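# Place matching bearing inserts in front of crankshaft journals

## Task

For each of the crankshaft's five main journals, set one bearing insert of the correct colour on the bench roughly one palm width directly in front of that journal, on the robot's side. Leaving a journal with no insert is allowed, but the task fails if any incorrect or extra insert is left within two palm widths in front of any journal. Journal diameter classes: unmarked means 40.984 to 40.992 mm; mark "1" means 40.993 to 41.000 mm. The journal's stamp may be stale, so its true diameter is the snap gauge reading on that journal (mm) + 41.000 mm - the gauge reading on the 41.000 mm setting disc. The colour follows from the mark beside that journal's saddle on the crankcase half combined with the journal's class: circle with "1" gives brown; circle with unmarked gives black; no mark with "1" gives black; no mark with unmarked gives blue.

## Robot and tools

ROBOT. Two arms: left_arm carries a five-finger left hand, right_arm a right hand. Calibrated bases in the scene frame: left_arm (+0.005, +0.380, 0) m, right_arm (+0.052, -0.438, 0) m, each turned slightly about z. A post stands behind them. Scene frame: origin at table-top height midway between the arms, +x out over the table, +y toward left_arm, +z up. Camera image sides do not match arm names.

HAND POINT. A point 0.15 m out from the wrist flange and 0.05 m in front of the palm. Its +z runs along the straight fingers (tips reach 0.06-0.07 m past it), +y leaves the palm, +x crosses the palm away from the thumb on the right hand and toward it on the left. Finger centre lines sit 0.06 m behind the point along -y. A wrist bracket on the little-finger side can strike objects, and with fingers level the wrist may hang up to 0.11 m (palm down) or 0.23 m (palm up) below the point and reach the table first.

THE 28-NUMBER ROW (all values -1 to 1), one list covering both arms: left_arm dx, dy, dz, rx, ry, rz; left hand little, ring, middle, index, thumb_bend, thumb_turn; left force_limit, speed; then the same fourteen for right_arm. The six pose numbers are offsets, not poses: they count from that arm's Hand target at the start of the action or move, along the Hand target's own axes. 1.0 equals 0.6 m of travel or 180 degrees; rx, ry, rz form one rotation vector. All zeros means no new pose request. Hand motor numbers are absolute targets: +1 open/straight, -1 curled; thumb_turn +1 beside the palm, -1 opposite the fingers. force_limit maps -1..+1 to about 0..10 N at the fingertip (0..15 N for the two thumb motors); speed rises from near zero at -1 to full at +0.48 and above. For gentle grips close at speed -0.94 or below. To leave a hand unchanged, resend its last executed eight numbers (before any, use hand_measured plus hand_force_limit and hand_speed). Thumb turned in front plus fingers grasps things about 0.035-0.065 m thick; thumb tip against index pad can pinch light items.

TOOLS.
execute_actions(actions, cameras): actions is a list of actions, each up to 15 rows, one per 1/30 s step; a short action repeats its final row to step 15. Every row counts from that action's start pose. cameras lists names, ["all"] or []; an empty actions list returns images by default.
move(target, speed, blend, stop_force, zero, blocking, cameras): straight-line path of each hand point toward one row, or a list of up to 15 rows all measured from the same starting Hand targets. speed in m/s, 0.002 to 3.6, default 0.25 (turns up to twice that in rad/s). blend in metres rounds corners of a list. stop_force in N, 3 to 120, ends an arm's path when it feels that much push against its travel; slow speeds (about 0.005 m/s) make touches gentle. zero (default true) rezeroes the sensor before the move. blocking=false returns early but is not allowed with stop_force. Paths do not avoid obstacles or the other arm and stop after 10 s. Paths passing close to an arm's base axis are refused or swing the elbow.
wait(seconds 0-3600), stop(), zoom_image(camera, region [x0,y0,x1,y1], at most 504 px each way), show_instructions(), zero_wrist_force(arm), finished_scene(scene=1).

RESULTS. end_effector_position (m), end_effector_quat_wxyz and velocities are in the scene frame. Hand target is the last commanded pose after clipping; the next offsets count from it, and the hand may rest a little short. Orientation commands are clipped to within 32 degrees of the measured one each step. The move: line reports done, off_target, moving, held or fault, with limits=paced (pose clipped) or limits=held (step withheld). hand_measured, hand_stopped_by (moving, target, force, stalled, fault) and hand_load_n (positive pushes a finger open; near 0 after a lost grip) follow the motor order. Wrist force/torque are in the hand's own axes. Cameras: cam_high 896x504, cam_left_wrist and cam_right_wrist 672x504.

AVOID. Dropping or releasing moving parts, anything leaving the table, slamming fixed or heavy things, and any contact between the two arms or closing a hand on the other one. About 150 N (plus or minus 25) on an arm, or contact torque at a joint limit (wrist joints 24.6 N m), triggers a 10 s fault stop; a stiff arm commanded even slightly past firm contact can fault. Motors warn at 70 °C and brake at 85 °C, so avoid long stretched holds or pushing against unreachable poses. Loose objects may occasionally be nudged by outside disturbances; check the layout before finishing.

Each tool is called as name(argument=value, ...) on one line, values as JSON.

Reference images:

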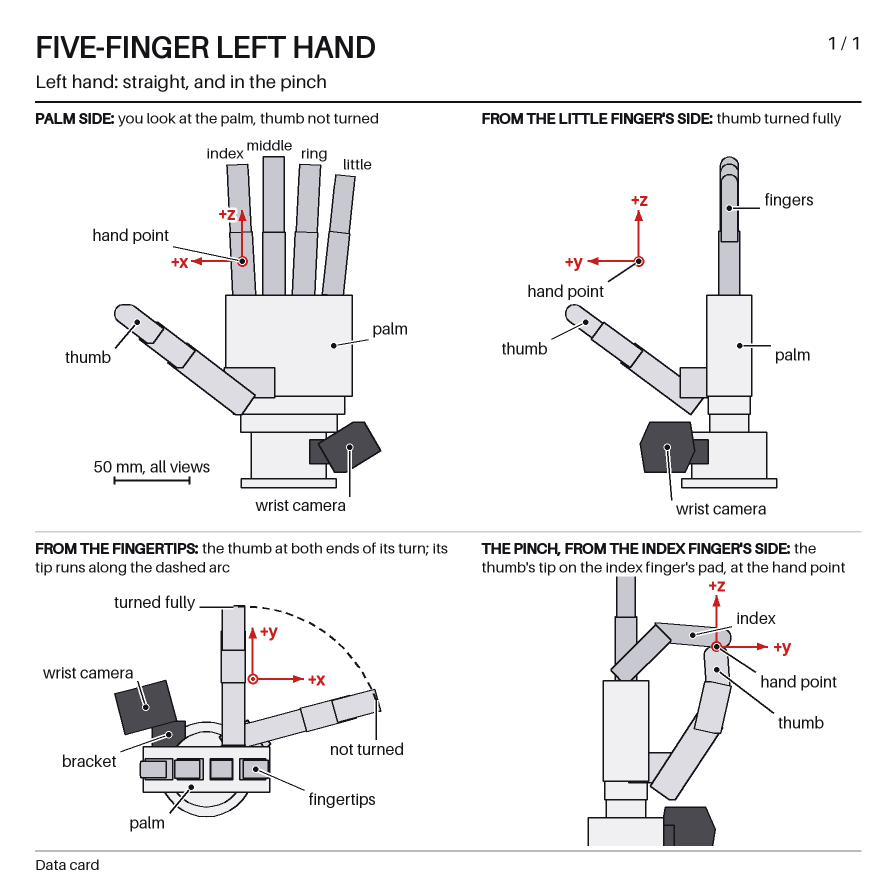

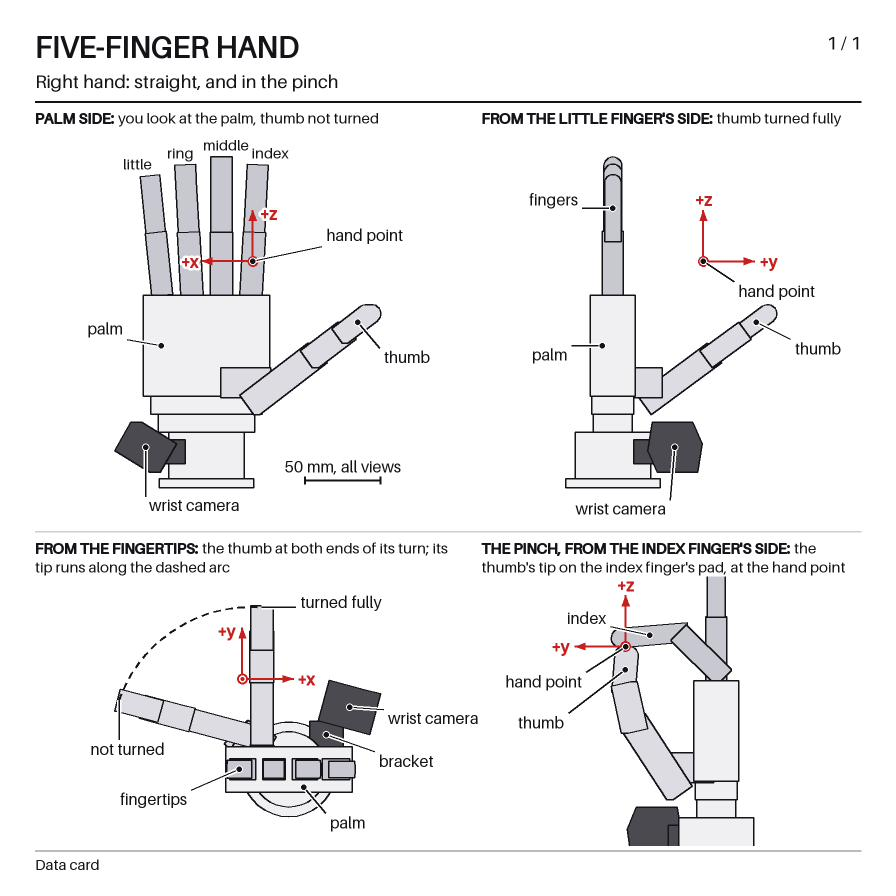

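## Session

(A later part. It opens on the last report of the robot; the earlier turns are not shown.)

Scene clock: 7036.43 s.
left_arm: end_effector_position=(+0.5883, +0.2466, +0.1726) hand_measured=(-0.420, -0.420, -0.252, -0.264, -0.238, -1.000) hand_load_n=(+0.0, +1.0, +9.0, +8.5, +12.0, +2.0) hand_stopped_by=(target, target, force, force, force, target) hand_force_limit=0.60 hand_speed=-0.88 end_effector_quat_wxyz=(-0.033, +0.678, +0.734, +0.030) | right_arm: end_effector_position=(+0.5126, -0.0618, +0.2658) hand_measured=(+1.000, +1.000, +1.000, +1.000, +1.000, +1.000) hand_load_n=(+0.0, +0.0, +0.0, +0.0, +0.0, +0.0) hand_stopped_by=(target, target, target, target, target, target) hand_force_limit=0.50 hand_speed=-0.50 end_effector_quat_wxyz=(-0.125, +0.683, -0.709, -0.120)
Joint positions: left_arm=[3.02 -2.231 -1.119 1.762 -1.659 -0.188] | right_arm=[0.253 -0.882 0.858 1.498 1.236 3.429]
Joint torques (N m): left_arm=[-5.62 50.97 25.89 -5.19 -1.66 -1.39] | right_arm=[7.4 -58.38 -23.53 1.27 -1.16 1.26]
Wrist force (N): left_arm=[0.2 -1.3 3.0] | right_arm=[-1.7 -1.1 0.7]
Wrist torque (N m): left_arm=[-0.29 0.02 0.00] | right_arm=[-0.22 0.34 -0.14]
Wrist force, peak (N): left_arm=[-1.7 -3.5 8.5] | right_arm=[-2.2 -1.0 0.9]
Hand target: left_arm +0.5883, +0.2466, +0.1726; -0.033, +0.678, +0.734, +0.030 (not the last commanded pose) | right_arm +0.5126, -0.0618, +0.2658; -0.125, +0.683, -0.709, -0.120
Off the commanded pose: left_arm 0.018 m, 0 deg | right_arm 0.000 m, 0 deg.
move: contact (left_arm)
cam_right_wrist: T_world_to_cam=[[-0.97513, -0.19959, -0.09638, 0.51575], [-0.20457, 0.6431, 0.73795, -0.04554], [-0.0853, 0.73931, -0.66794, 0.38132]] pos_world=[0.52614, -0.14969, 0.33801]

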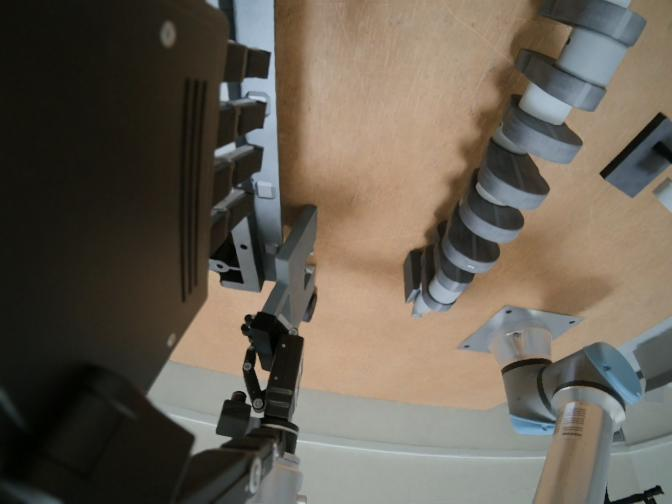

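move(target=[0,0,0.002,0,0,0,-0.3,-0.3,-0.15,-0.15,0.1,-1,0.2,-0.9,0,0,0,0,0,0,1,1,1,1,1,1,0.5,-0.5], speed=0.01, cameras=["cam_right_wrist"])

zoom_image(camera="cam_right_wrist", region=[200, 180, 400, 380])

Scene clock: 7064.33 s.
left_arm: end_effector_position=(+0.5883, +0.2467, +0.1714) hand_measured=(-0.300, -0.300, -0.150, -0.150, +0.100, -1.000) hand_load_n=(+0.0, +0.0, +0.0, +0.0, +0.0, +0.0) hand_stopped_by=(target, target, target, target, target, target) hand_force_limit=0.20 hand_speed=-0.90 end_effector_quat_wxyz=(-0.033, +0.678, +0.734, +0.030) | right_arm: end_effector_position=(+0.5126, -0.0618, +0.2658) hand_measured=(+1.000, +1.000, +1.000, +1.000, +1.000, +1.000) hand_load_n=(+0.0, +0.0, +0.0, +0.0, +0.0, +0.0) hand_stopped_by=(target, target, target, target, target, target) hand_force_limit=0.50 hand_speed=-0.50 end_effector_quat_wxyz=(-0.125, +0.683, -0.709, -0.120)
Joint positions: left_arm=[3.02 -2.231 -1.121 1.764 -1.659 -0.187] | right_arm=[0.253 -0.882 0.858 1.498 1.236 3.429]
Joint torques (N m): left_arm=[4.4 34.42 25.92 -5.16 -2.15 1.99] | right_arm=[6.28 -58.26 -22.67 1.31 -0.85 1.31]
Wrist force (N): left_arm=[0.4 -1.2 2.0] | right_arm=[-2.0 -0.9 0.6]
Wrist torque (N m): left_arm=[-0.27 -0.04 0.00] | right_arm=[-0.19 0.39 -0.16]
Wrist force, peak (N): left_arm=[0.4 -1.6 3.3] | right_arm=[-2.1 -0.9 1.0]
Hand target: left_arm +0.5883, +0.2467, +0.1714; -0.033, +0.678, +0.734, +0.030 | right_arm +0.5126, -0.0618, +0.2658; -0.125, +0.683, -0.709, -0.120
Off the commanded pose: left_arm 0.000 m, 0 deg | right_arm 0.000 m, 0 deg.
move: done
cam_right_wrist: T_world_to_cam=[[-0.97513, -0.19959, -0.09638, 0.51575], [-0.20457, 0.6431, 0.73795, -0.04554], [-0.0853, 0.73931, -0.66794, 0.38132]] pos_world=[0.52614, -0.14969, 0.33801]

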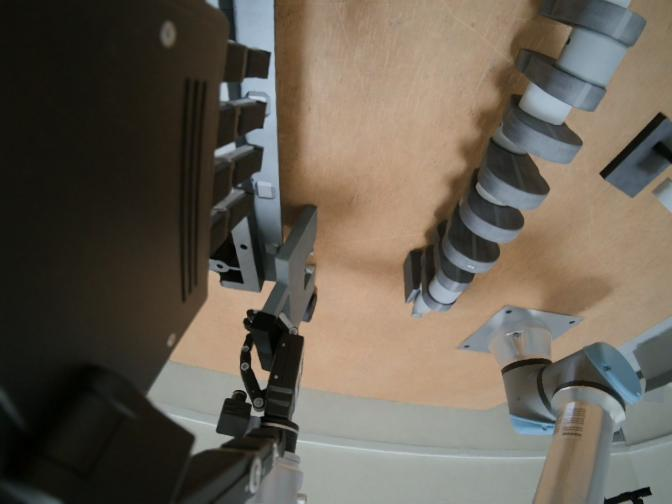

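Scaled by 2.520 from the camera's image (finer frame: 960x720).

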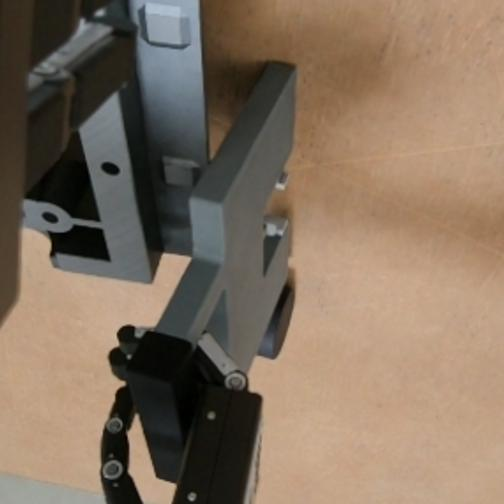

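move(target=[0,0,0,0,0,0,0.1,0.1,0.1,0.1,1,-1,0.2,-0.6,0,0,0,0,0,0,1,1,1,1,1,1,0.5,-0.5], speed=0.01, cameras=[])

move(target=[0,0,-0.005,0,0,0,0.1,0.1,0.1,0.1,1,1,0.2,-0.4,0,0,0,0,0,0,1,1,1,1,1,1,0.5,-0.5], speed=0.02, cameras=["cam_right_wrist"])

zoom_image(camera="cam_right_wrist", region=[200, 180, 400, 380])

Scene clock: 7075.77 s.
left_arm: end_effector_position=(+0.5883, +0.2467, +0.1714) hand_measured=(+0.100, +0.100, +0.100, +0.100, +1.000, -1.000) hand_load_n=(+0.0, +0.0, +0.0, +0.0, +0.0, +0.0) hand_stopped_by=(target, target, target, target, target, target) hand_force_limit=0.20 hand_speed=-0.60 end_effector_quat_wxyz=(-0.033, +0.678, +0.734, +0.030) | right_arm: end_effector_position=(+0.5126, -0.0618, +0.2658) hand_measured=(+1.000, +1.000, +1.000, +1.000, +1.000, +1.000) hand_load_n=(+0.0, +0.0, +0.0, +0.0, +0.0, +0.0) hand_stopped_by=(target, target, target, target, target, target) hand_force_limit=0.50 hand_speed=-0.50 end_effector_quat_wxyz=(-0.125, +0.683, -0.709, -0.120)
Joint positions: left_arm=[3.02 -2.231 -1.121 1.764 -1.659 -0.187] | right_arm=[0.253 -0.882 0.858 1.498 1.236 3.429]
Joint torques (N m): left_arm=[6 34.71 24.65 -5 -2.21 1.91] | right_arm=[7 -58.33 -21.69 1.31 -0.3 1.19]
Wrist force (N): left_arm=[0.5 -1.5 1.7] | right_arm=[-1.9 -0.9 0.7]
Wrist torque (N m): left_arm=[-0.29 -0.06 0.01] | right_arm=[-0.20 0.36 -0.15]
Wrist force, peak (N): left_arm=[0.8 -1.4 2.3] | right_arm=[-2.1 -1.2 0.8]
Hand target: left_arm +0.5883, +0.2467, +0.1714; -0.033, +0.678, +0.734, +0.030 | right_arm +0.5126, -0.0618, +0.2658; -0.125, +0.683, -0.709, -0.120
Off the commanded pose: left_arm 0.000 m, 0 deg | right_arm 0.000 m, 0 deg.
move: done

Scene clock: 7077.77 s.
left_arm: end_effector_position=(+0.5883, +0.2464, +0.1744) hand_measured=(+0.100, +0.100, +0.100, +0.100, +1.000, +1.000) hand_load_n=(+0.0, +0.0, +0.0, +0.0, -0.5, +0.0) hand_stopped_by=(target, target, target, target, target, target) hand_force_limit=0.20 hand_speed=-0.40 end_effector_quat_wxyz=(-0.033, +0.678, +0.734, +0.030) | right_arm: end_effector_position=(+0.5126, -0.0618, +0.2658) hand_measured=(+1.000, +1.000, +1.000, +1.000, +1.000, +1.000) hand_load_n=(+0.0, +0.0, +0.0, +0.0, +0.0, +0.0) hand_stopped_by=(target, target, target, target, target, target) hand_force_limit=0.50 hand_speed=-0.50 end_effector_quat_wxyz=(-0.125, +0.683, -0.709, -0.120)
Joint positions: left_arm=[3.019 -2.23 -1.115 1.758 -1.659 -0.188] | right_arm=[0.253 -0.882 0.858 1.498 1.236 3.429]
Joint torques (N m): left_arm=[-8.38 37.32 10.49 0.47 -0.81 -1.58] | right_arm=[7.48 -58.22 -22.06 1.16 -0.34 1.19]
Wrist force (N): left_arm=[0.6 -1.1 2.0] | right_arm=[-1.8 -1.1 0.9]
Wrist torque (N m): left_arm=[-0.26 -0.07 0.05] | right_arm=[-0.24 0.34 -0.16]
Wrist force, peak (N): left_arm=[0.9 -1.4 2.0] | right_arm=[-2.0 -1.1 0.9]
Hand target: left_arm +0.5883, +0.2464, +0.1744; -0.033, +0.678, +0.734, +0.030 | right_arm +0.5126, -0.0618, +0.2658; -0.125, +0.683, -0.709, -0.120
Off the commanded pose: left_arm 0.000 m, 0 deg | right_arm 0.000 m, 0 deg.
move: done
cam_right_wrist: T_world_to_cam=[[-0.97513, -0.19959, -0.09638, 0.51575], [-0.20457, 0.6431, 0.73795, -0.04554], [-0.0853, 0.73931, -0.66794, 0.38132]] pos_world=[0.52614, -0.14969, 0.33801]

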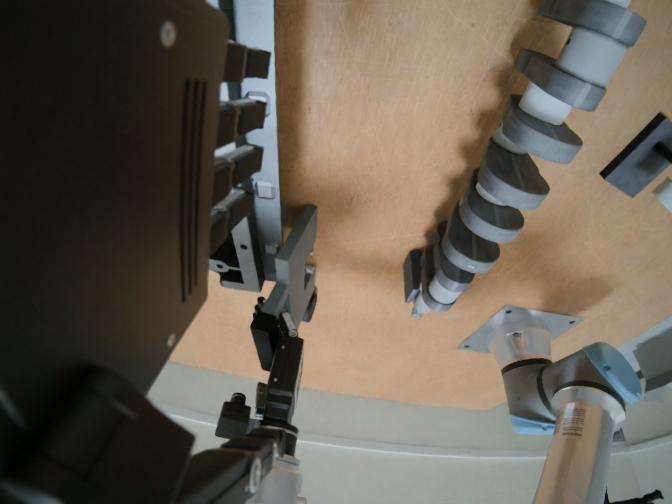

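Scaled by 2.520 from the camera's image (finer frame: 960x720).

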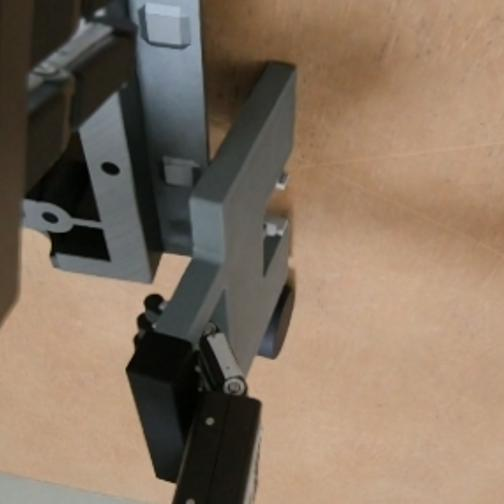

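move(target=[0.008,-0.1,0,0,0,0,0.1,0.1,0.1,0.1,1,1,0.2,-0.4,0,0,0,0,0,0,1,1,1,1,1,1,0.5,-0.5], speed=0.025, stop_force=4, cameras=["cam_right_wrist","cam_left_wrist"])

Scene clock: 7084.97 s.
left_arm: end_effector_position=(+0.5281, +0.2464, +0.1748) hand_measured=(+0.100, +0.100, +0.100, +0.100, +1.000, +1.000) hand_load_n=(+0.0, +0.0, +0.5, +0.0, +0.0, +0.0) hand_stopped_by=(target, target, target, target, target, target) hand_force_limit=0.20 hand_speed=-0.40 end_effector_quat_wxyz=(-0.033, +0.678, +0.734, +0.030) | right_arm: end_effector_position=(+0.5126, -0.0618, +0.2658) hand_measured=(+1.000, +1.000, +1.000, +1.000, +1.000, +1.000) hand_load_n=(+0.0, +0.0, +0.0, +0.0, +0.0, +0.0) hand_stopped_by=(target, target, target, target, target, target) hand_force_limit=0.50 hand_speed=-0.50 end_effector_quat_wxyz=(-0.125, +0.683, -0.709, -0.120)
Joint positions: left_arm=[3.006 -2.089 -1.343 1.843 -1.658 -0.201] | right_arm=[0.253 -0.882 0.858 1.498 1.236 3.429]
Joint torques (N m): left_arm=[3.97 28.97 24.1 -5.36 1.96 1.41] | right_arm=[6.94 -57.74 -22.52 1.17 0.42 1.31]
Wrist force (N): left_arm=[0.9 -1.2 1.7] | right_arm=[-1.9 -0.9 0.8]
Wrist torque (N m): left_arm=[-0.25 -0.13 0.18] | right_arm=[-0.20 0.37 -0.15]
Wrist force, peak (N): left_arm=[0.7 -1.6 2.2] | right_arm=[-2.1 -1.1 0.8]
Hand target: left_arm +0.5281, +0.2464, +0.1748; -0.033, +0.678, +0.734, +0.030 | right_arm +0.5126, -0.0618, +0.2658; -0.125, +0.683, -0.709, -0.120
Off the commanded pose: left_arm 0.000 m, 0 deg | right_arm 0.000 m, 0 deg.
move: done
cam_left_wrist: T_world_to_cam=[[-0.98222, 0.18741, -0.01091, 0.47554], [0.15019, 0.81939, 0.55321, -0.37321], [0.11262, 0.54174, -0.83297, 0.06939]] pos_world=[0.51533, 0.1791, 0.26945]
cam_right_wrist: T_world_to_cam=[[-0.97513, -0.19959, -0.09638, 0.51575], [-0.20457, 0.6431, 0.73795, -0.04554], [-0.0853, 0.73931, -0.66794, 0.38132]] pos_world=[0.52614, -0.14969, 0.33801]
Images, in order (width x height): cam_left_wrist 672x504, cam_right_wrist 672x504.

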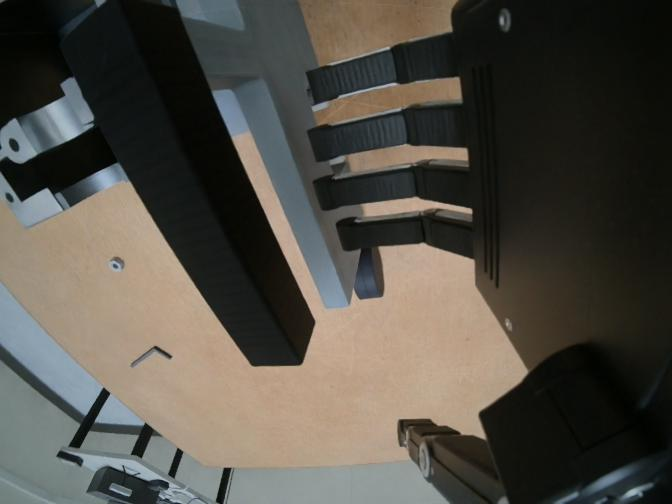

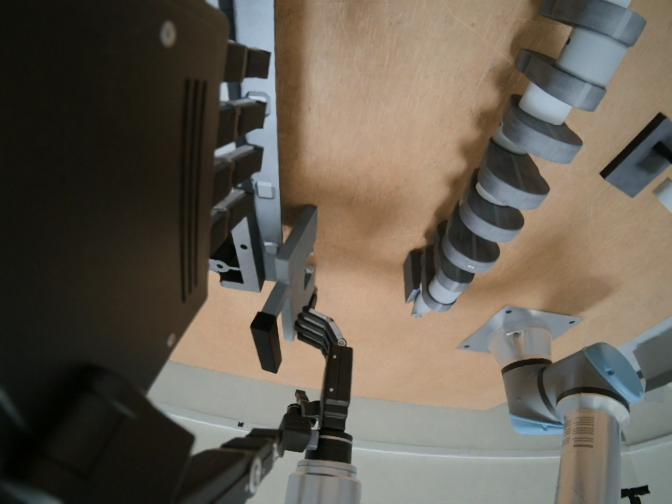

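zoom_image(camera="cam_right_wrist", region=[210, 60, 310, 300])

zoom_image(camera="cam_left_wrist", region=[0, 60, 200, 260])

Scaled by 2.100 from the camera's image (finer frame: 960x720).

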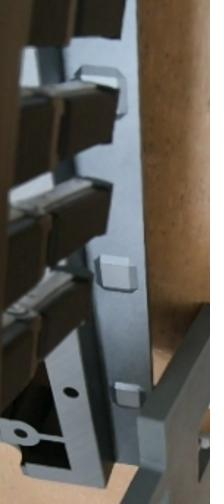

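Scaled by 2.520 from the camera's image (finer frame: 960x720).

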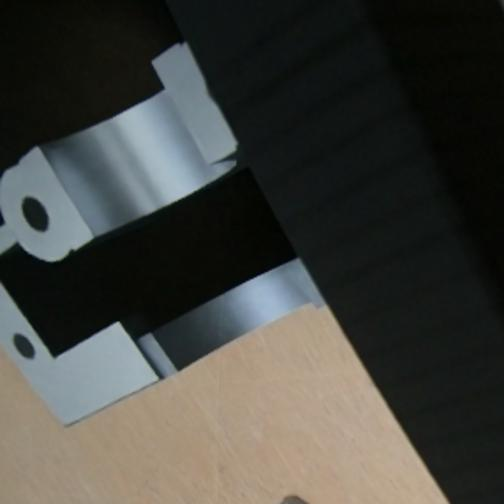

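move(target=[[0.0247,-0.083,-0.1985,0,0,0,0.1,0.1,0.1,0.1,1,1,0.2,-0.4,0.1203,0.0487,-0.1045,-0.0876,-0.0018,-0.4977,1,1,1,1,1,1,0.5,-0.5],[0.2945,-0.1922,-0.2328,0,0,0,0.1,0.1,0.1,0.1,1,1,0.2,-0.4,0.223,-0.071,-0.0532,0.1713,0.0035,0.973,1,1,1,1,1,1,0.5,-0.5]], speed=0.25, blend=[0.03,0], cameras=["all"])

Scene clock: 7189.40 s.
left_arm: end_effector_position=(+0.4002, +0.4003, +0.3297) hand_measured=(+0.100, +0.100, +0.100, +0.100, +1.000, +1.000) hand_load_n=(+0.0, +0.0, +0.0, +0.0, +0.0, +0.0) hand_stopped_by=(target, target, target, target, target, target) hand_force_limit=0.20 hand_speed=-0.40 end_effector_quat_wxyz=(-0.033, +0.678, +0.734, +0.030) | right_arm: end_effector_position=(+0.5500, -0.2000, +0.2503) hand_measured=(+1.000, +1.000, +1.000, +1.000, +1.000, +1.000) hand_load_n=(+0.0, +0.0, +0.0, +0.0, -0.5, +0.0) hand_stopped_by=(target, target, target, target, target, target) hand_force_limit=0.50 hand_speed=-0.50 end_effector_quat_wxyz=(+0.000, +0.707, +0.707, +0.000) end_effector_velocity=(+0.000, +0.000, -0.001) end_effector_angular_velocity=(-0.001, +0.003, +0.006)
Joint positions: left_arm=[3.419 -1.621 -1.543 1.612 -1.658 0.214] | right_arm=[0.308 -1.065 1.152 1.485 1.571 0.288]
Joint velocities: left_arm=[within noise] | right_arm=[0 0.002 0.001 0 0 -0.006]
Joint torques (N m): left_arm=[2.6 12.11 26.01 -1.8 1.47 -0.62] | right_arm=[6.63 -24.02 -16.79 3.15 -1.92 -1.44]
Wrist force (N): left_arm=[0.7 -1.4 1.9] | right_arm=[-1.8 -1.2 0.7]
Wrist torque (N m): left_arm=[-0.29 -0.10 0.18] | right_arm=[-0.22 0.37 -0.22]
Wrist force, peak (N): left_arm=[0.9 -1.6 2.0] | right_arm=[-2.2 -1.2 0.8]
Hand target: left_arm +0.4002, +0.4004, +0.3297; -0.033, +0.678, +0.734, +0.030 | right_arm +0.5500, -0.1999, +0.2501; +0.000, +0.707, +0.707, +0.000
Off the commanded pose: left_arm 0.000 m, 0 deg | right_arm 0.000 m, 0 deg.
move: done
cam_left_wrist: T_world_to_cam=[[-0.98223, 0.18736, -0.01085, 0.32275], [0.15021, 0.81947, 0.55309, -0.56578], [0.11252, 0.54163, -0.83305, 0.12956]] pos_world=[0.38743, 0.33299, 0.42435]
cam_right_wrist: T_world_to_cam=[[0.96679, 0.25534, -0.01048, -0.47539], [0.2293, -0.84862, 0.47672, -0.40916], [0.11284, -0.4633, -0.87899, 0.17965]] pos_world=[0.53316, -0.1426, 0.34799]

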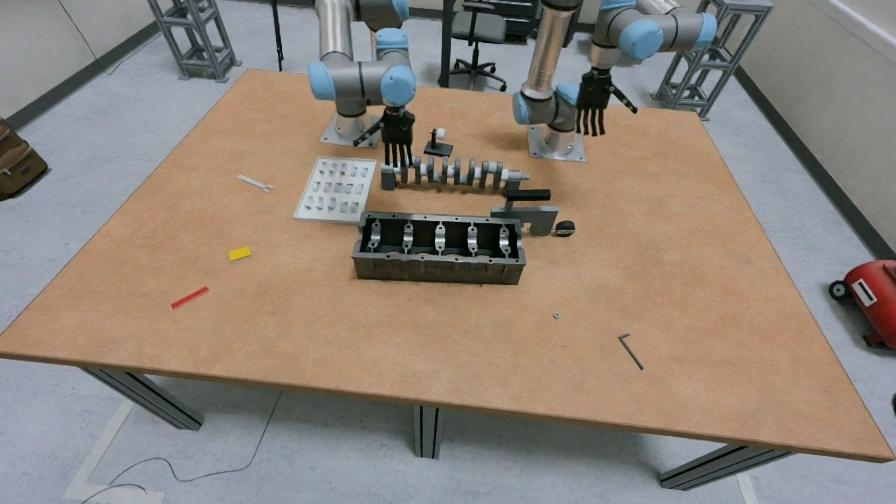

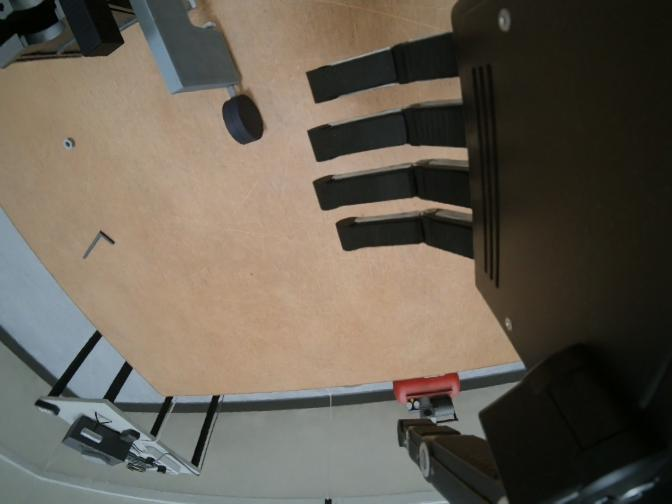

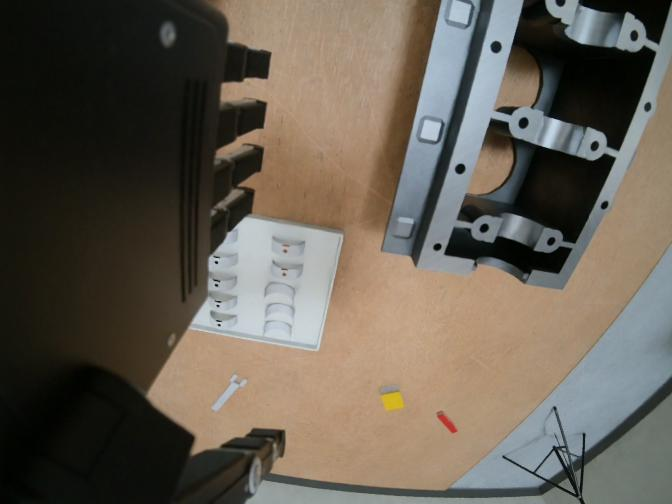

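zoom_image(camera="cam_right_wrist", region=[410, 105, 460, 155])

zoom_image(camera="cam_right_wrist", region=[380, 195, 430, 245])

zoom_image(camera="cam_right_wrist", region=[440, 0, 490, 50])

Scaled by 10.080 from the camera's image (finer frame: 960x720).

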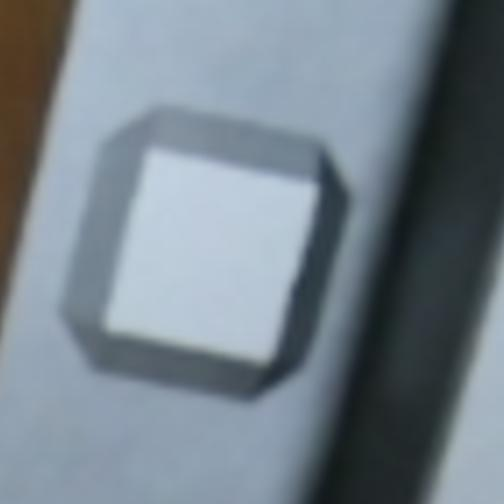

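Scaled by 10.080 from the camera's image (finer frame: 960x720).

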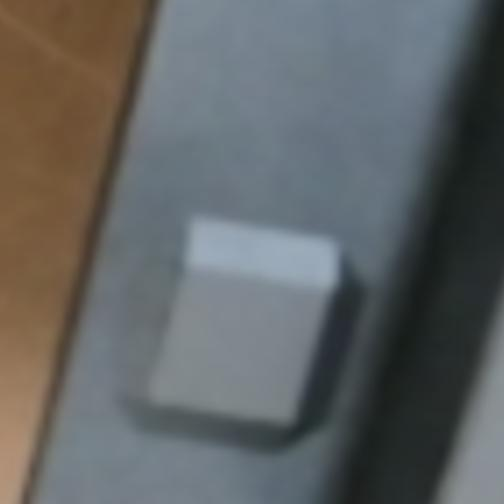

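Scaled by 10.080 from the camera's image (finer frame: 960x720).

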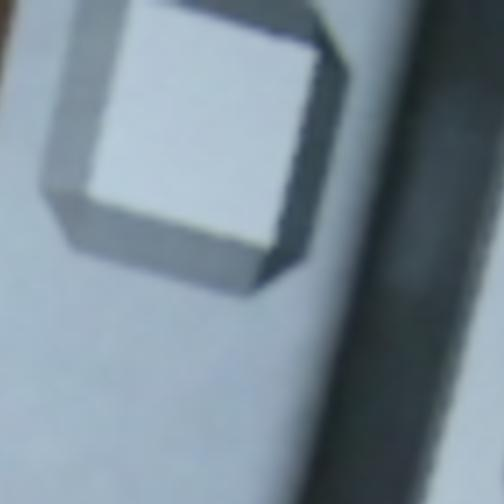

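zoom_image(camera="cam_right_wrist", region=[440, 190, 600, 300])

zoom_image(camera="cam_right_wrist", region=[480, 80, 640, 190])

zoom_image(camera="cam_right_wrist", region=[500, 0, 672, 100])

Scaled by 3.150 from the camera's image (finer frame: 960x720).

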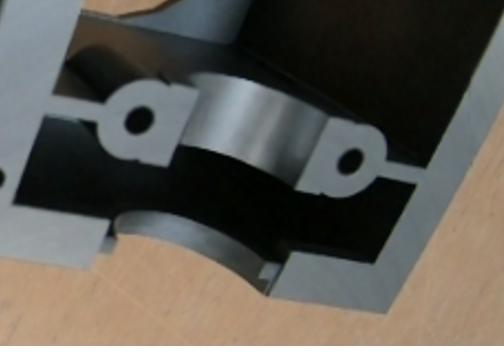

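Scaled by 3.150 from the camera's image (finer frame: 960x720).

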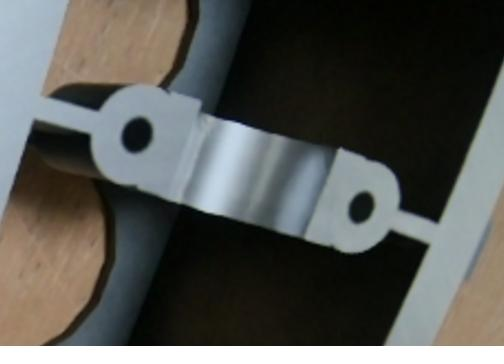

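Scaled by 2.930 from the camera's image (finer frame: 960x720).

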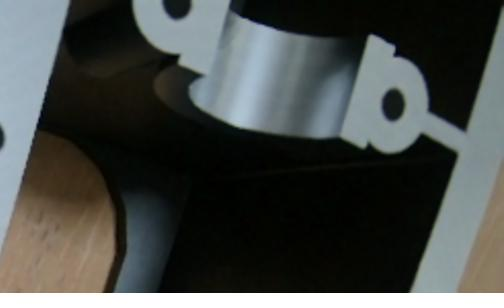

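move(target=[0,0,0,0,0,0,0.1,0.1,0.1,0.1,1,1,0.2,-0.4,0.1333,0.05,0.1667,0,0,0,1,1,1,1,1,1,0.5,-0.5], speed=0.12, cameras=["cam_right_wrist"])

Scene clock: 7240.53 s.
left_arm: end_effector_position=(+0.4002, +0.4004, +0.3297) hand_measured=(+0.100, +0.100, +0.100, +0.100, +1.000, +1.000) hand_load_n=(+0.0, +0.0, +0.0, +0.0, +0.0, +0.0) hand_stopped_by=(target, target, target, target, target, target) hand_force_limit=0.20 hand_speed=-0.40 end_effector_quat_wxyz=(-0.033, +0.678, +0.734, +0.030) | right_arm: end_effector_position=(+0.5798, -0.1199, +0.1501) hand_measured=(+1.000, +1.000, +1.000, +1.000, +1.000, +1.000) hand_load_n=(+0.0, +0.5, +0.0, +0.0, +0.0, +0.0) hand_stopped_by=(target, target, target, target, target, target) hand_force_limit=0.50 hand_speed=-0.50 end_effector_quat_wxyz=(+0.000, +0.707, +0.707, +0.000)
Joint positions: left_arm=[3.419 -1.621 -1.543 1.612 -1.658 0.214] | right_arm=[0.43 -0.839 1.04 1.37 1.571 0.41]
Joint torques (N m): left_arm=[2.97 11.43 25.48 0.67 -1.03 1.09] | right_arm=[-2.71 -46.07 -16.84 3.39 0.25 -0.52]
Wrist force (N): left_arm=[0.7 -1.0 1.9] | right_arm=[-1.7 -1.0 0.4]
Wrist torque (N m): left_arm=[-0.22 -0.10 0.17] | right_arm=[-0.16 0.38 -0.12]
Wrist force, peak (N): left_arm=[0.5 -1.2 2.0] | right_arm=[-2.7 -1.5 -0.4]
Hand target: left_arm +0.4002, +0.4004, +0.3297; -0.033, +0.678, +0.734, +0.030 | right_arm +0.5799, -0.1199, +0.1501; +0.000, +0.707, +0.707, +0.000
Off the commanded pose: left_arm 0.000 m, 0 deg | right_arm 0.000 m, 0 deg.
move: done
cam_right_wrist: T_world_to_cam=[[0.96667, 0.25579, -0.0107, -0.52565], [0.2298, -0.84853, 0.47664, -0.30053], [0.11284, -0.46321, -0.87904, 0.12533]] pos_world=[0.56306, -0.0625, 0.24779]

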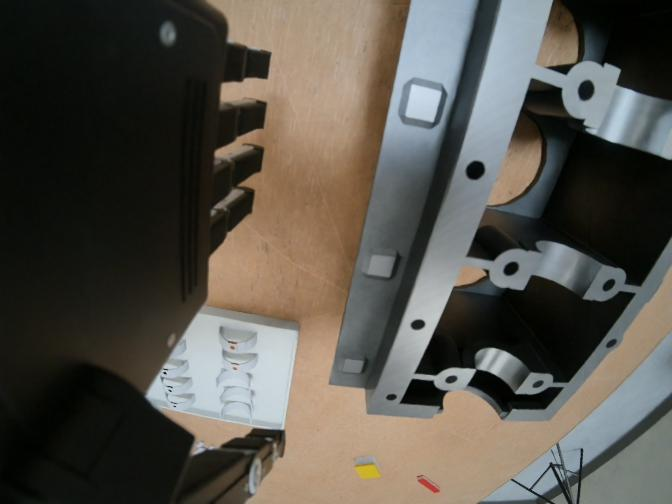

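zoom_image(camera="cam_right_wrist", region=[390, 70, 460, 140])

zoom_image(camera="cam_right_wrist", region=[350, 235, 410, 295])

zoom_image(camera="cam_right_wrist", region=[470, 0, 672, 200])

zoom_image(camera="cam_right_wrist", region=[440, 200, 660, 420])

Scaled by 7.200 from the camera's image (finer frame: 960x720).

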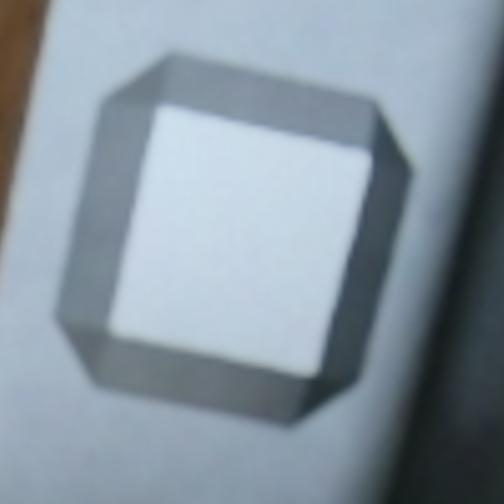

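Scaled by 8.400 from the camera's image (finer frame: 960x720).

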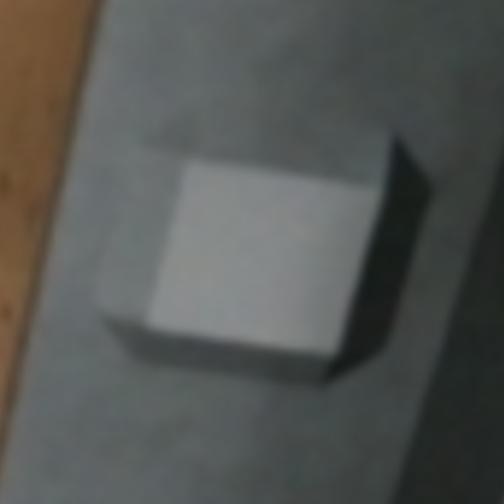

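Scaled by 2.495 from the camera's image (finer frame: 960x720).

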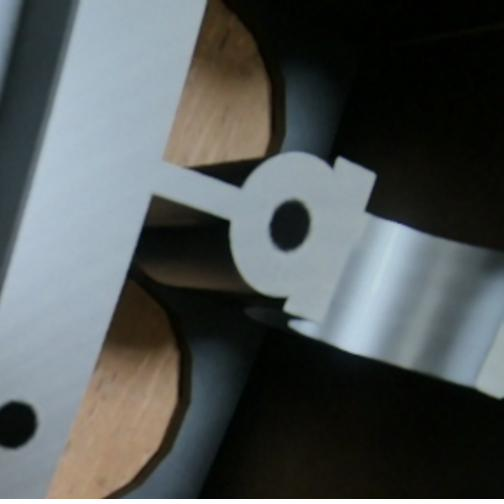

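Scaled by 2.291 from the camera's image (finer frame: 960x720).

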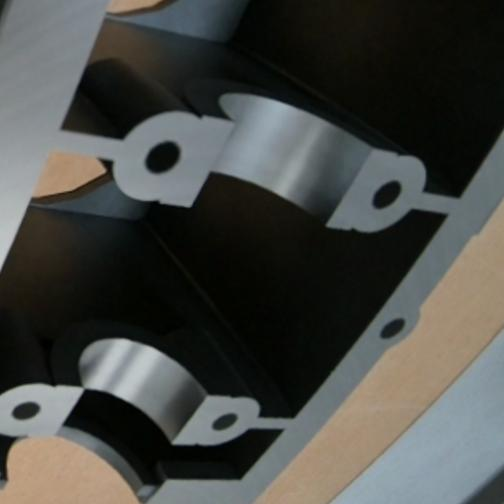

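execute_actions(actions=[], cameras=["cam_high"])

zoom_image(camera="cam_high", region=[345, 205, 445, 295])

zoom_image(camera="cam_high", region=[435, 205, 535, 295])

Scene clock: 7256.77 s.
left_arm: end_effector_position=(+0.4002, +0.4004, +0.3297) hand_measured=(+0.100, +0.100, +0.100, +0.100, +1.000, +1.000) hand_load_n=(+0.0, +0.0, +0.0, +0.0, +0.0, +0.0) hand_stopped_by=(target, target, target, target, target, target) hand_force_limit=0.20 hand_speed=-0.40 end_effector_quat_wxyz=(-0.033, +0.678, +0.734, +0.030) | right_arm: end_effector_position=(+0.5799, -0.1199, +0.1501) hand_measured=(+1.000, +1.000, +1.000, +1.000, +1.000, +1.000) hand_load_n=(+0.0, +0.0, +0.0, +0.0, +0.0, +0.0) hand_stopped_by=(target, target, target, target, target, target) hand_force_limit=0.50 hand_speed=-0.50 end_effector_quat_wxyz=(+0.000, +0.707, +0.707, +0.000)
Joint positions: left_arm=[3.419 -1.621 -1.543 1.612 -1.658 0.214] | right_arm=[0.43 -0.839 1.04 1.37 1.571 0.41]
Joint velocities: within noise
Joint torques (N m): left_arm=[2 11.27 24.63 0.32 -1.25 0.31] | right_arm=[-3.14 -33.43 -23.29 1.5 1.86 1.07]
Motor temperatures (°C): left_arm=[25 26 25 34 34 28] | right_arm=[24 27 26 30 30 33]
Wrist force (N): left_arm=[0.7 -1.1 1.9] | right_arm=[-2.0 -1.0 0.4]
Wrist torque (N m): left_arm=[-0.25 -0.10 0.17] | right_arm=[-0.16 0.41 -0.13]
Wrist force, peak (N): left_arm=[0.5 -1.3 2.2] | right_arm=[-2.1 -1.2 0.5]
Hand target: left_arm +0.4002, +0.4004, +0.3297; -0.033, +0.678, +0.734, +0.030 | right_arm +0.5799, -0.1199, +0.1501; +0.000, +0.707, +0.707, +0.000
Off the commanded pose: left_arm 0.000 m, 0 deg | right_arm 0.000 m, 0 deg.
Images, in order (width x height): cam_high 896x504.

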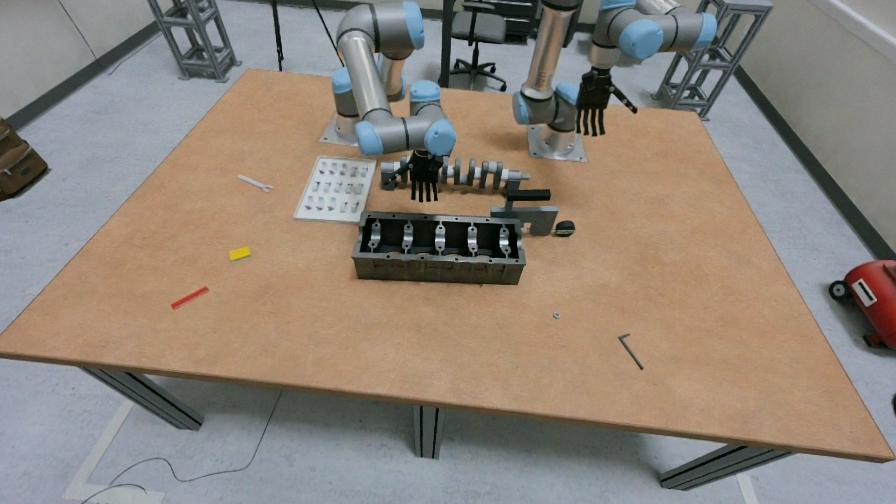

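Scaled by 5.040 from the camera's image (finer frame: 1280x720).

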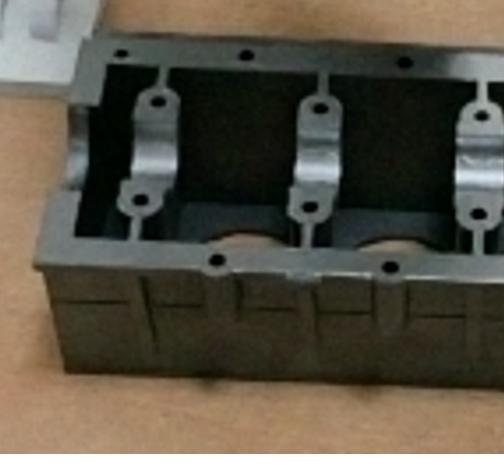

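Scaled by 5.040 from the camera's image (finer frame: 1280x720).

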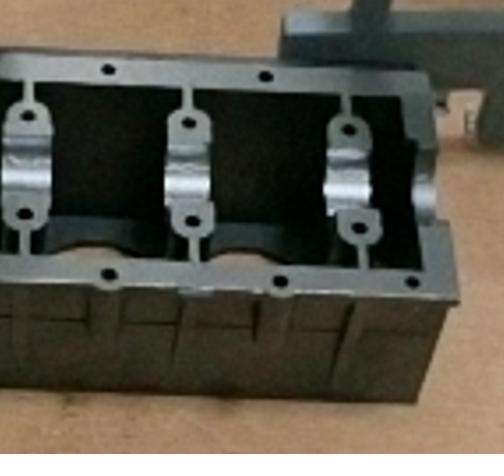

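move(target=[[0,0,0,0,0,0,0.1,0.1,0.1,0.1,1,1,0.2,-0.4,0.0,0.05,-0.2167,-0.02,-0.02,-0.16,1,1,1,1,1,1,0.5,-0.5],[0,0,0,0,0,0,0.1,0.1,0.1,0.1,1,1,0.2,-0.4,0.0332,0.2002,-0.1165,-0.0654,-0.0654,-0.497,1,1,1,1,1,1,0.5,-0.5]], speed=0.2, blend=[0.03,0], cameras=["cam_right_wrist"])

Scene clock: 7306.27 s.
left_arm: end_effector_position=(+0.4002, +0.4004, +0.3297) hand_measured=(+0.100, +0.100, +0.100, +0.100, +1.000, +1.000) hand_load_n=(+0.0, +0.0, +0.0, +0.0, +0.0, +0.0) hand_stopped_by=(target, target, target, target, target, target) hand_force_limit=0.20 hand_speed=-0.40 end_effector_quat_wxyz=(-0.033, +0.678, +0.734, +0.030) | right_arm: end_effector_position=(+0.7000, -0.1000, +0.2198) hand_measured=(+1.000, +1.000, +1.000, +1.000, +1.000, +1.000) hand_load_n=(-0.5, +0.0, +0.0, +0.0, +0.0, +0.0) hand_stopped_by=(target, target, target, target, target, target) hand_force_limit=0.50 hand_speed=-0.50 end_effector_quat_wxyz=(+0.130, +0.000, +0.992, +0.000) end_effector_velocity=(+0.000, +0.000, +0.001) end_effector_angular_velocity=(-0.002, -0.002, +0.005)
Joint positions: left_arm=[3.419 -1.621 -1.543 1.612 -1.658 0.214] | right_arm=[0.268 -0.751 0.684 1.384 1.634 -1.331]
Joint velocities: left_arm=[within noise] | right_arm=[0 -0.001 -0.001 0 0.001 -0.005]
Joint torques (N m): left_arm=[-2.19 12.55 25.44 -0.03 -1.06 -1.24] | right_arm=[6.79 -62.47 -16.63 3.1 2.13 -0.85]
Wrist force (N): left_arm=[0.5 -1.0 1.6] | right_arm=[-1.6 -1.2 0.6]
Wrist torque (N m): left_arm=[-0.21 -0.08 0.15] | right_arm=[-0.20 0.33 -0.25]
Wrist force, peak (N): left_arm=[0.4 -1.2 2.1] | right_arm=[-1.7 -1.2 1.4]
Hand target: left_arm +0.4002, +0.4004, +0.3297; -0.033, +0.678, +0.734, +0.030 | right_arm +0.7000, -0.1000, +0.2199; +0.130, +0.000, +0.991, +0.000
Off the commanded pose: left_arm 0.000 m, 0 deg | right_arm 0.000 m, 0 deg.
move: done
cam_right_wrist: T_world_to_cam=[[-0.24448, 0.9667, -0.07562, 0.28701], [0.69684, 0.22939, 0.67956, -0.60826], [0.67428, 0.11344, -0.72971, -0.18587]] pos_world=[0.61936, -0.11684, 0.29942]

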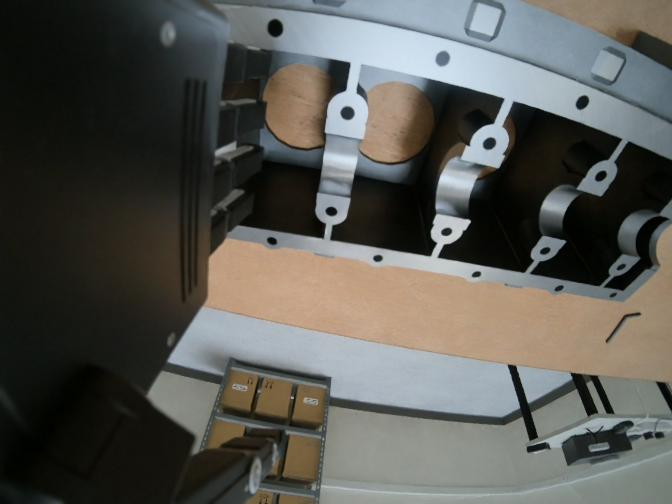

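zoom_image(camera="cam_right_wrist", region=[260, 200, 400, 290])

zoom_image(camera="cam_right_wrist", region=[430, 220, 640, 320])

zoom_image(camera="cam_right_wrist", region=[300, 60, 540, 200])

Scaled by 3.600 from the camera's image (finer frame: 960x720).

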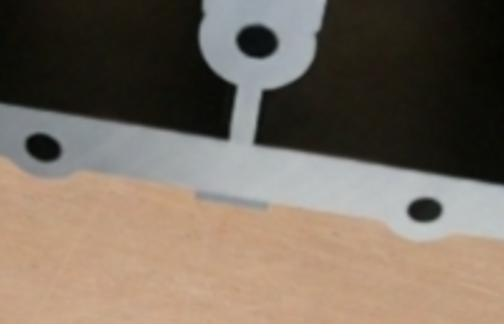

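Scaled by 2.400 from the camera's image (finer frame: 960x720).

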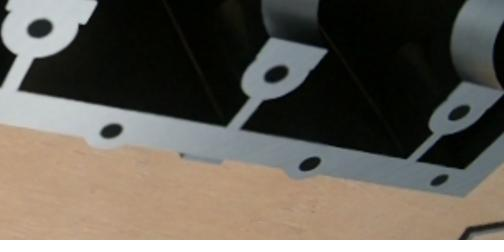

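Scaled by 2.100 from the camera's image (finer frame: 960x720).

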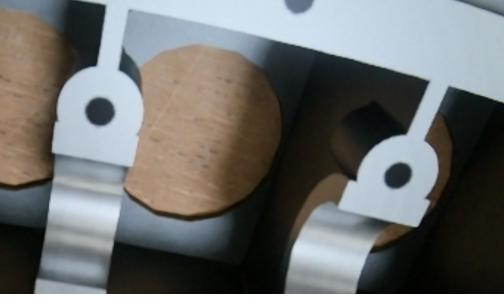

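move(target=[[0,0,0,0,0,0,0.1,0.1,0.1,0.1,1,1,0.2,-0.4,0.1725,-0.3833,-0.3223,0.0654,0.0654,0.497,1,1,1,1,1,1,0.5,-0.5],[0,0,0,0,0,0,0.1,0.1,0.1,0.1,1,1,0.2,-0.4,0.1725,-0.3833,-0.3223,0.1305,0,0.9914,1,1,1,1,1,1,0.5,-0.5]], speed=0.25, blend=[0.05,0], cameras=["cam_high"])

Scene clock: 7419.03 s.
left_arm: end_effector_position=(+0.4002, +0.4004, +0.3297) hand_measured=(+0.100, +0.100, +0.100, +0.100, +1.000, +1.000) hand_load_n=(+0.0, +0.0, +0.0, +0.0, +0.0, +0.0) hand_stopped_by=(target, target, target, target, target, target) hand_force_limit=0.20 hand_speed=-0.40 end_effector_quat_wxyz=(-0.033, +0.678, +0.734, +0.030) | right_arm: end_effector_position=(+0.5503, -0.3301, +0.3800) hand_measured=(+1.000, +1.000, +1.000, +1.000, +1.000, +1.000) hand_load_n=(+0.0, +0.0, +0.0, +0.0, +0.0, +0.0) hand_stopped_by=(target, target, target, target, target, target) hand_force_limit=0.50 hand_speed=-0.50 end_effector_quat_wxyz=(+0.000, +1.000, +0.001, +0.000) end_effector_velocity=(+0.000, +0.001, +0.000) end_effector_angular_velocity=(+0.001, -0.002, -0.004)
Joint positions: left_arm=[3.419 -1.621 -1.543 1.612 -1.658 0.214] | right_arm=[0.086 -0.87 0.497 1.944 1.571 1.635]
Joint velocities: left_arm=[within noise] | right_arm=[0 -0.001 -0.001 -0.001 -0.001 0.005]
Joint torques (N m): left_arm=[-5.9 11.6 24.69 -0.59 -1.11 -1.4] | right_arm=[7.38 -58.09 -18.98 0.65 1.29 1.09]
Wrist force (N): left_arm=[0.5 -1.1 1.9] | right_arm=[-1.7 -0.9 1.0]
Wrist torque (N m): left_arm=[-0.25 -0.07 0.17] | right_arm=[-0.22 0.32 -0.13]
Wrist force, peak (N): left_arm=[0.7 -1.3 2.0] | right_arm=[-1.8 -1.4 0.9]
Hand target: left_arm +0.4002, +0.4004, +0.3297; -0.033, +0.678, +0.734, +0.030 | right_arm +0.5503, -0.3300, +0.3801; +0.000, +1.000, +0.001, +0.000
Off the commanded pose: left_arm 0.000 m, 0 deg | right_arm 0.000 m, 0 deg.
move: done

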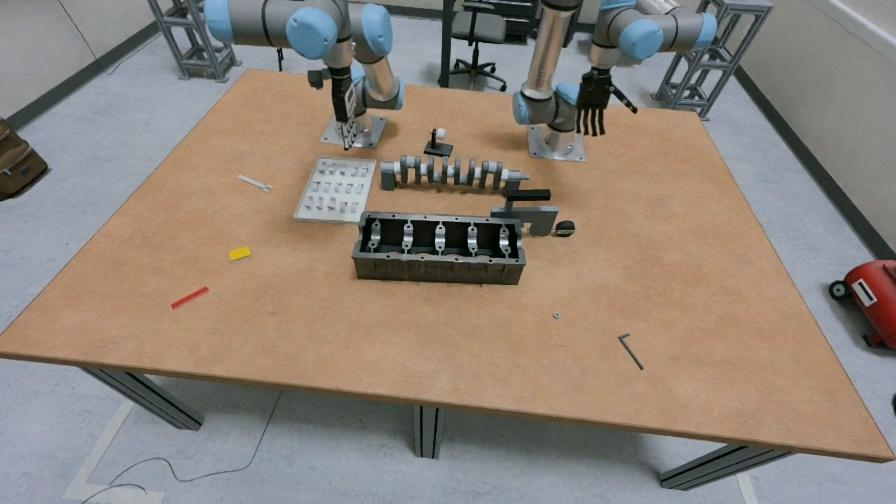

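zoom_image(camera="cam_high", region=[390, 245, 420, 285])

zoom_image(camera="cam_high", region=[458, 250, 488, 290])

zoom_image(camera="cam_high", region=[425, 245, 455, 285])

Scaled by 12.600 from the camera's image (finer frame: 1280x720).

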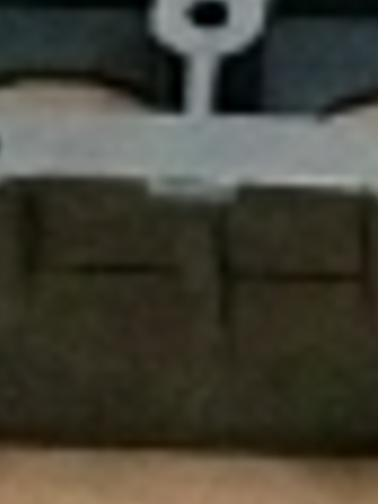

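Scaled by 12.600 from the camera's image (finer frame: 1280x720).

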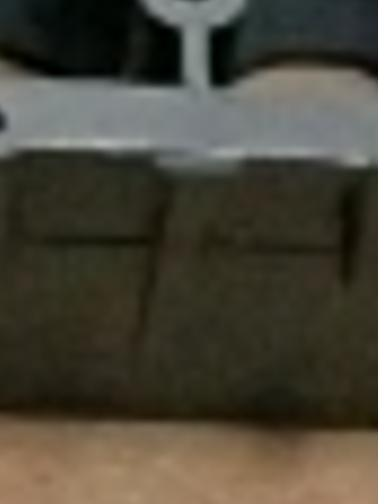

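Scaled by 12.600 from the camera's image (finer frame: 1280x720).

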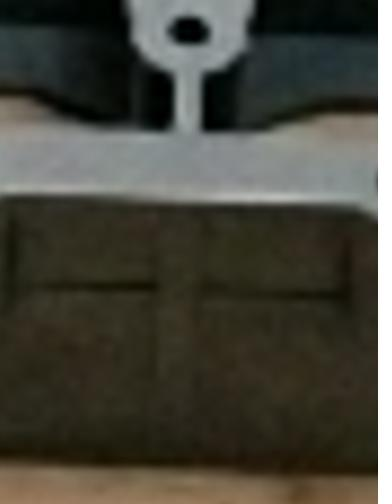

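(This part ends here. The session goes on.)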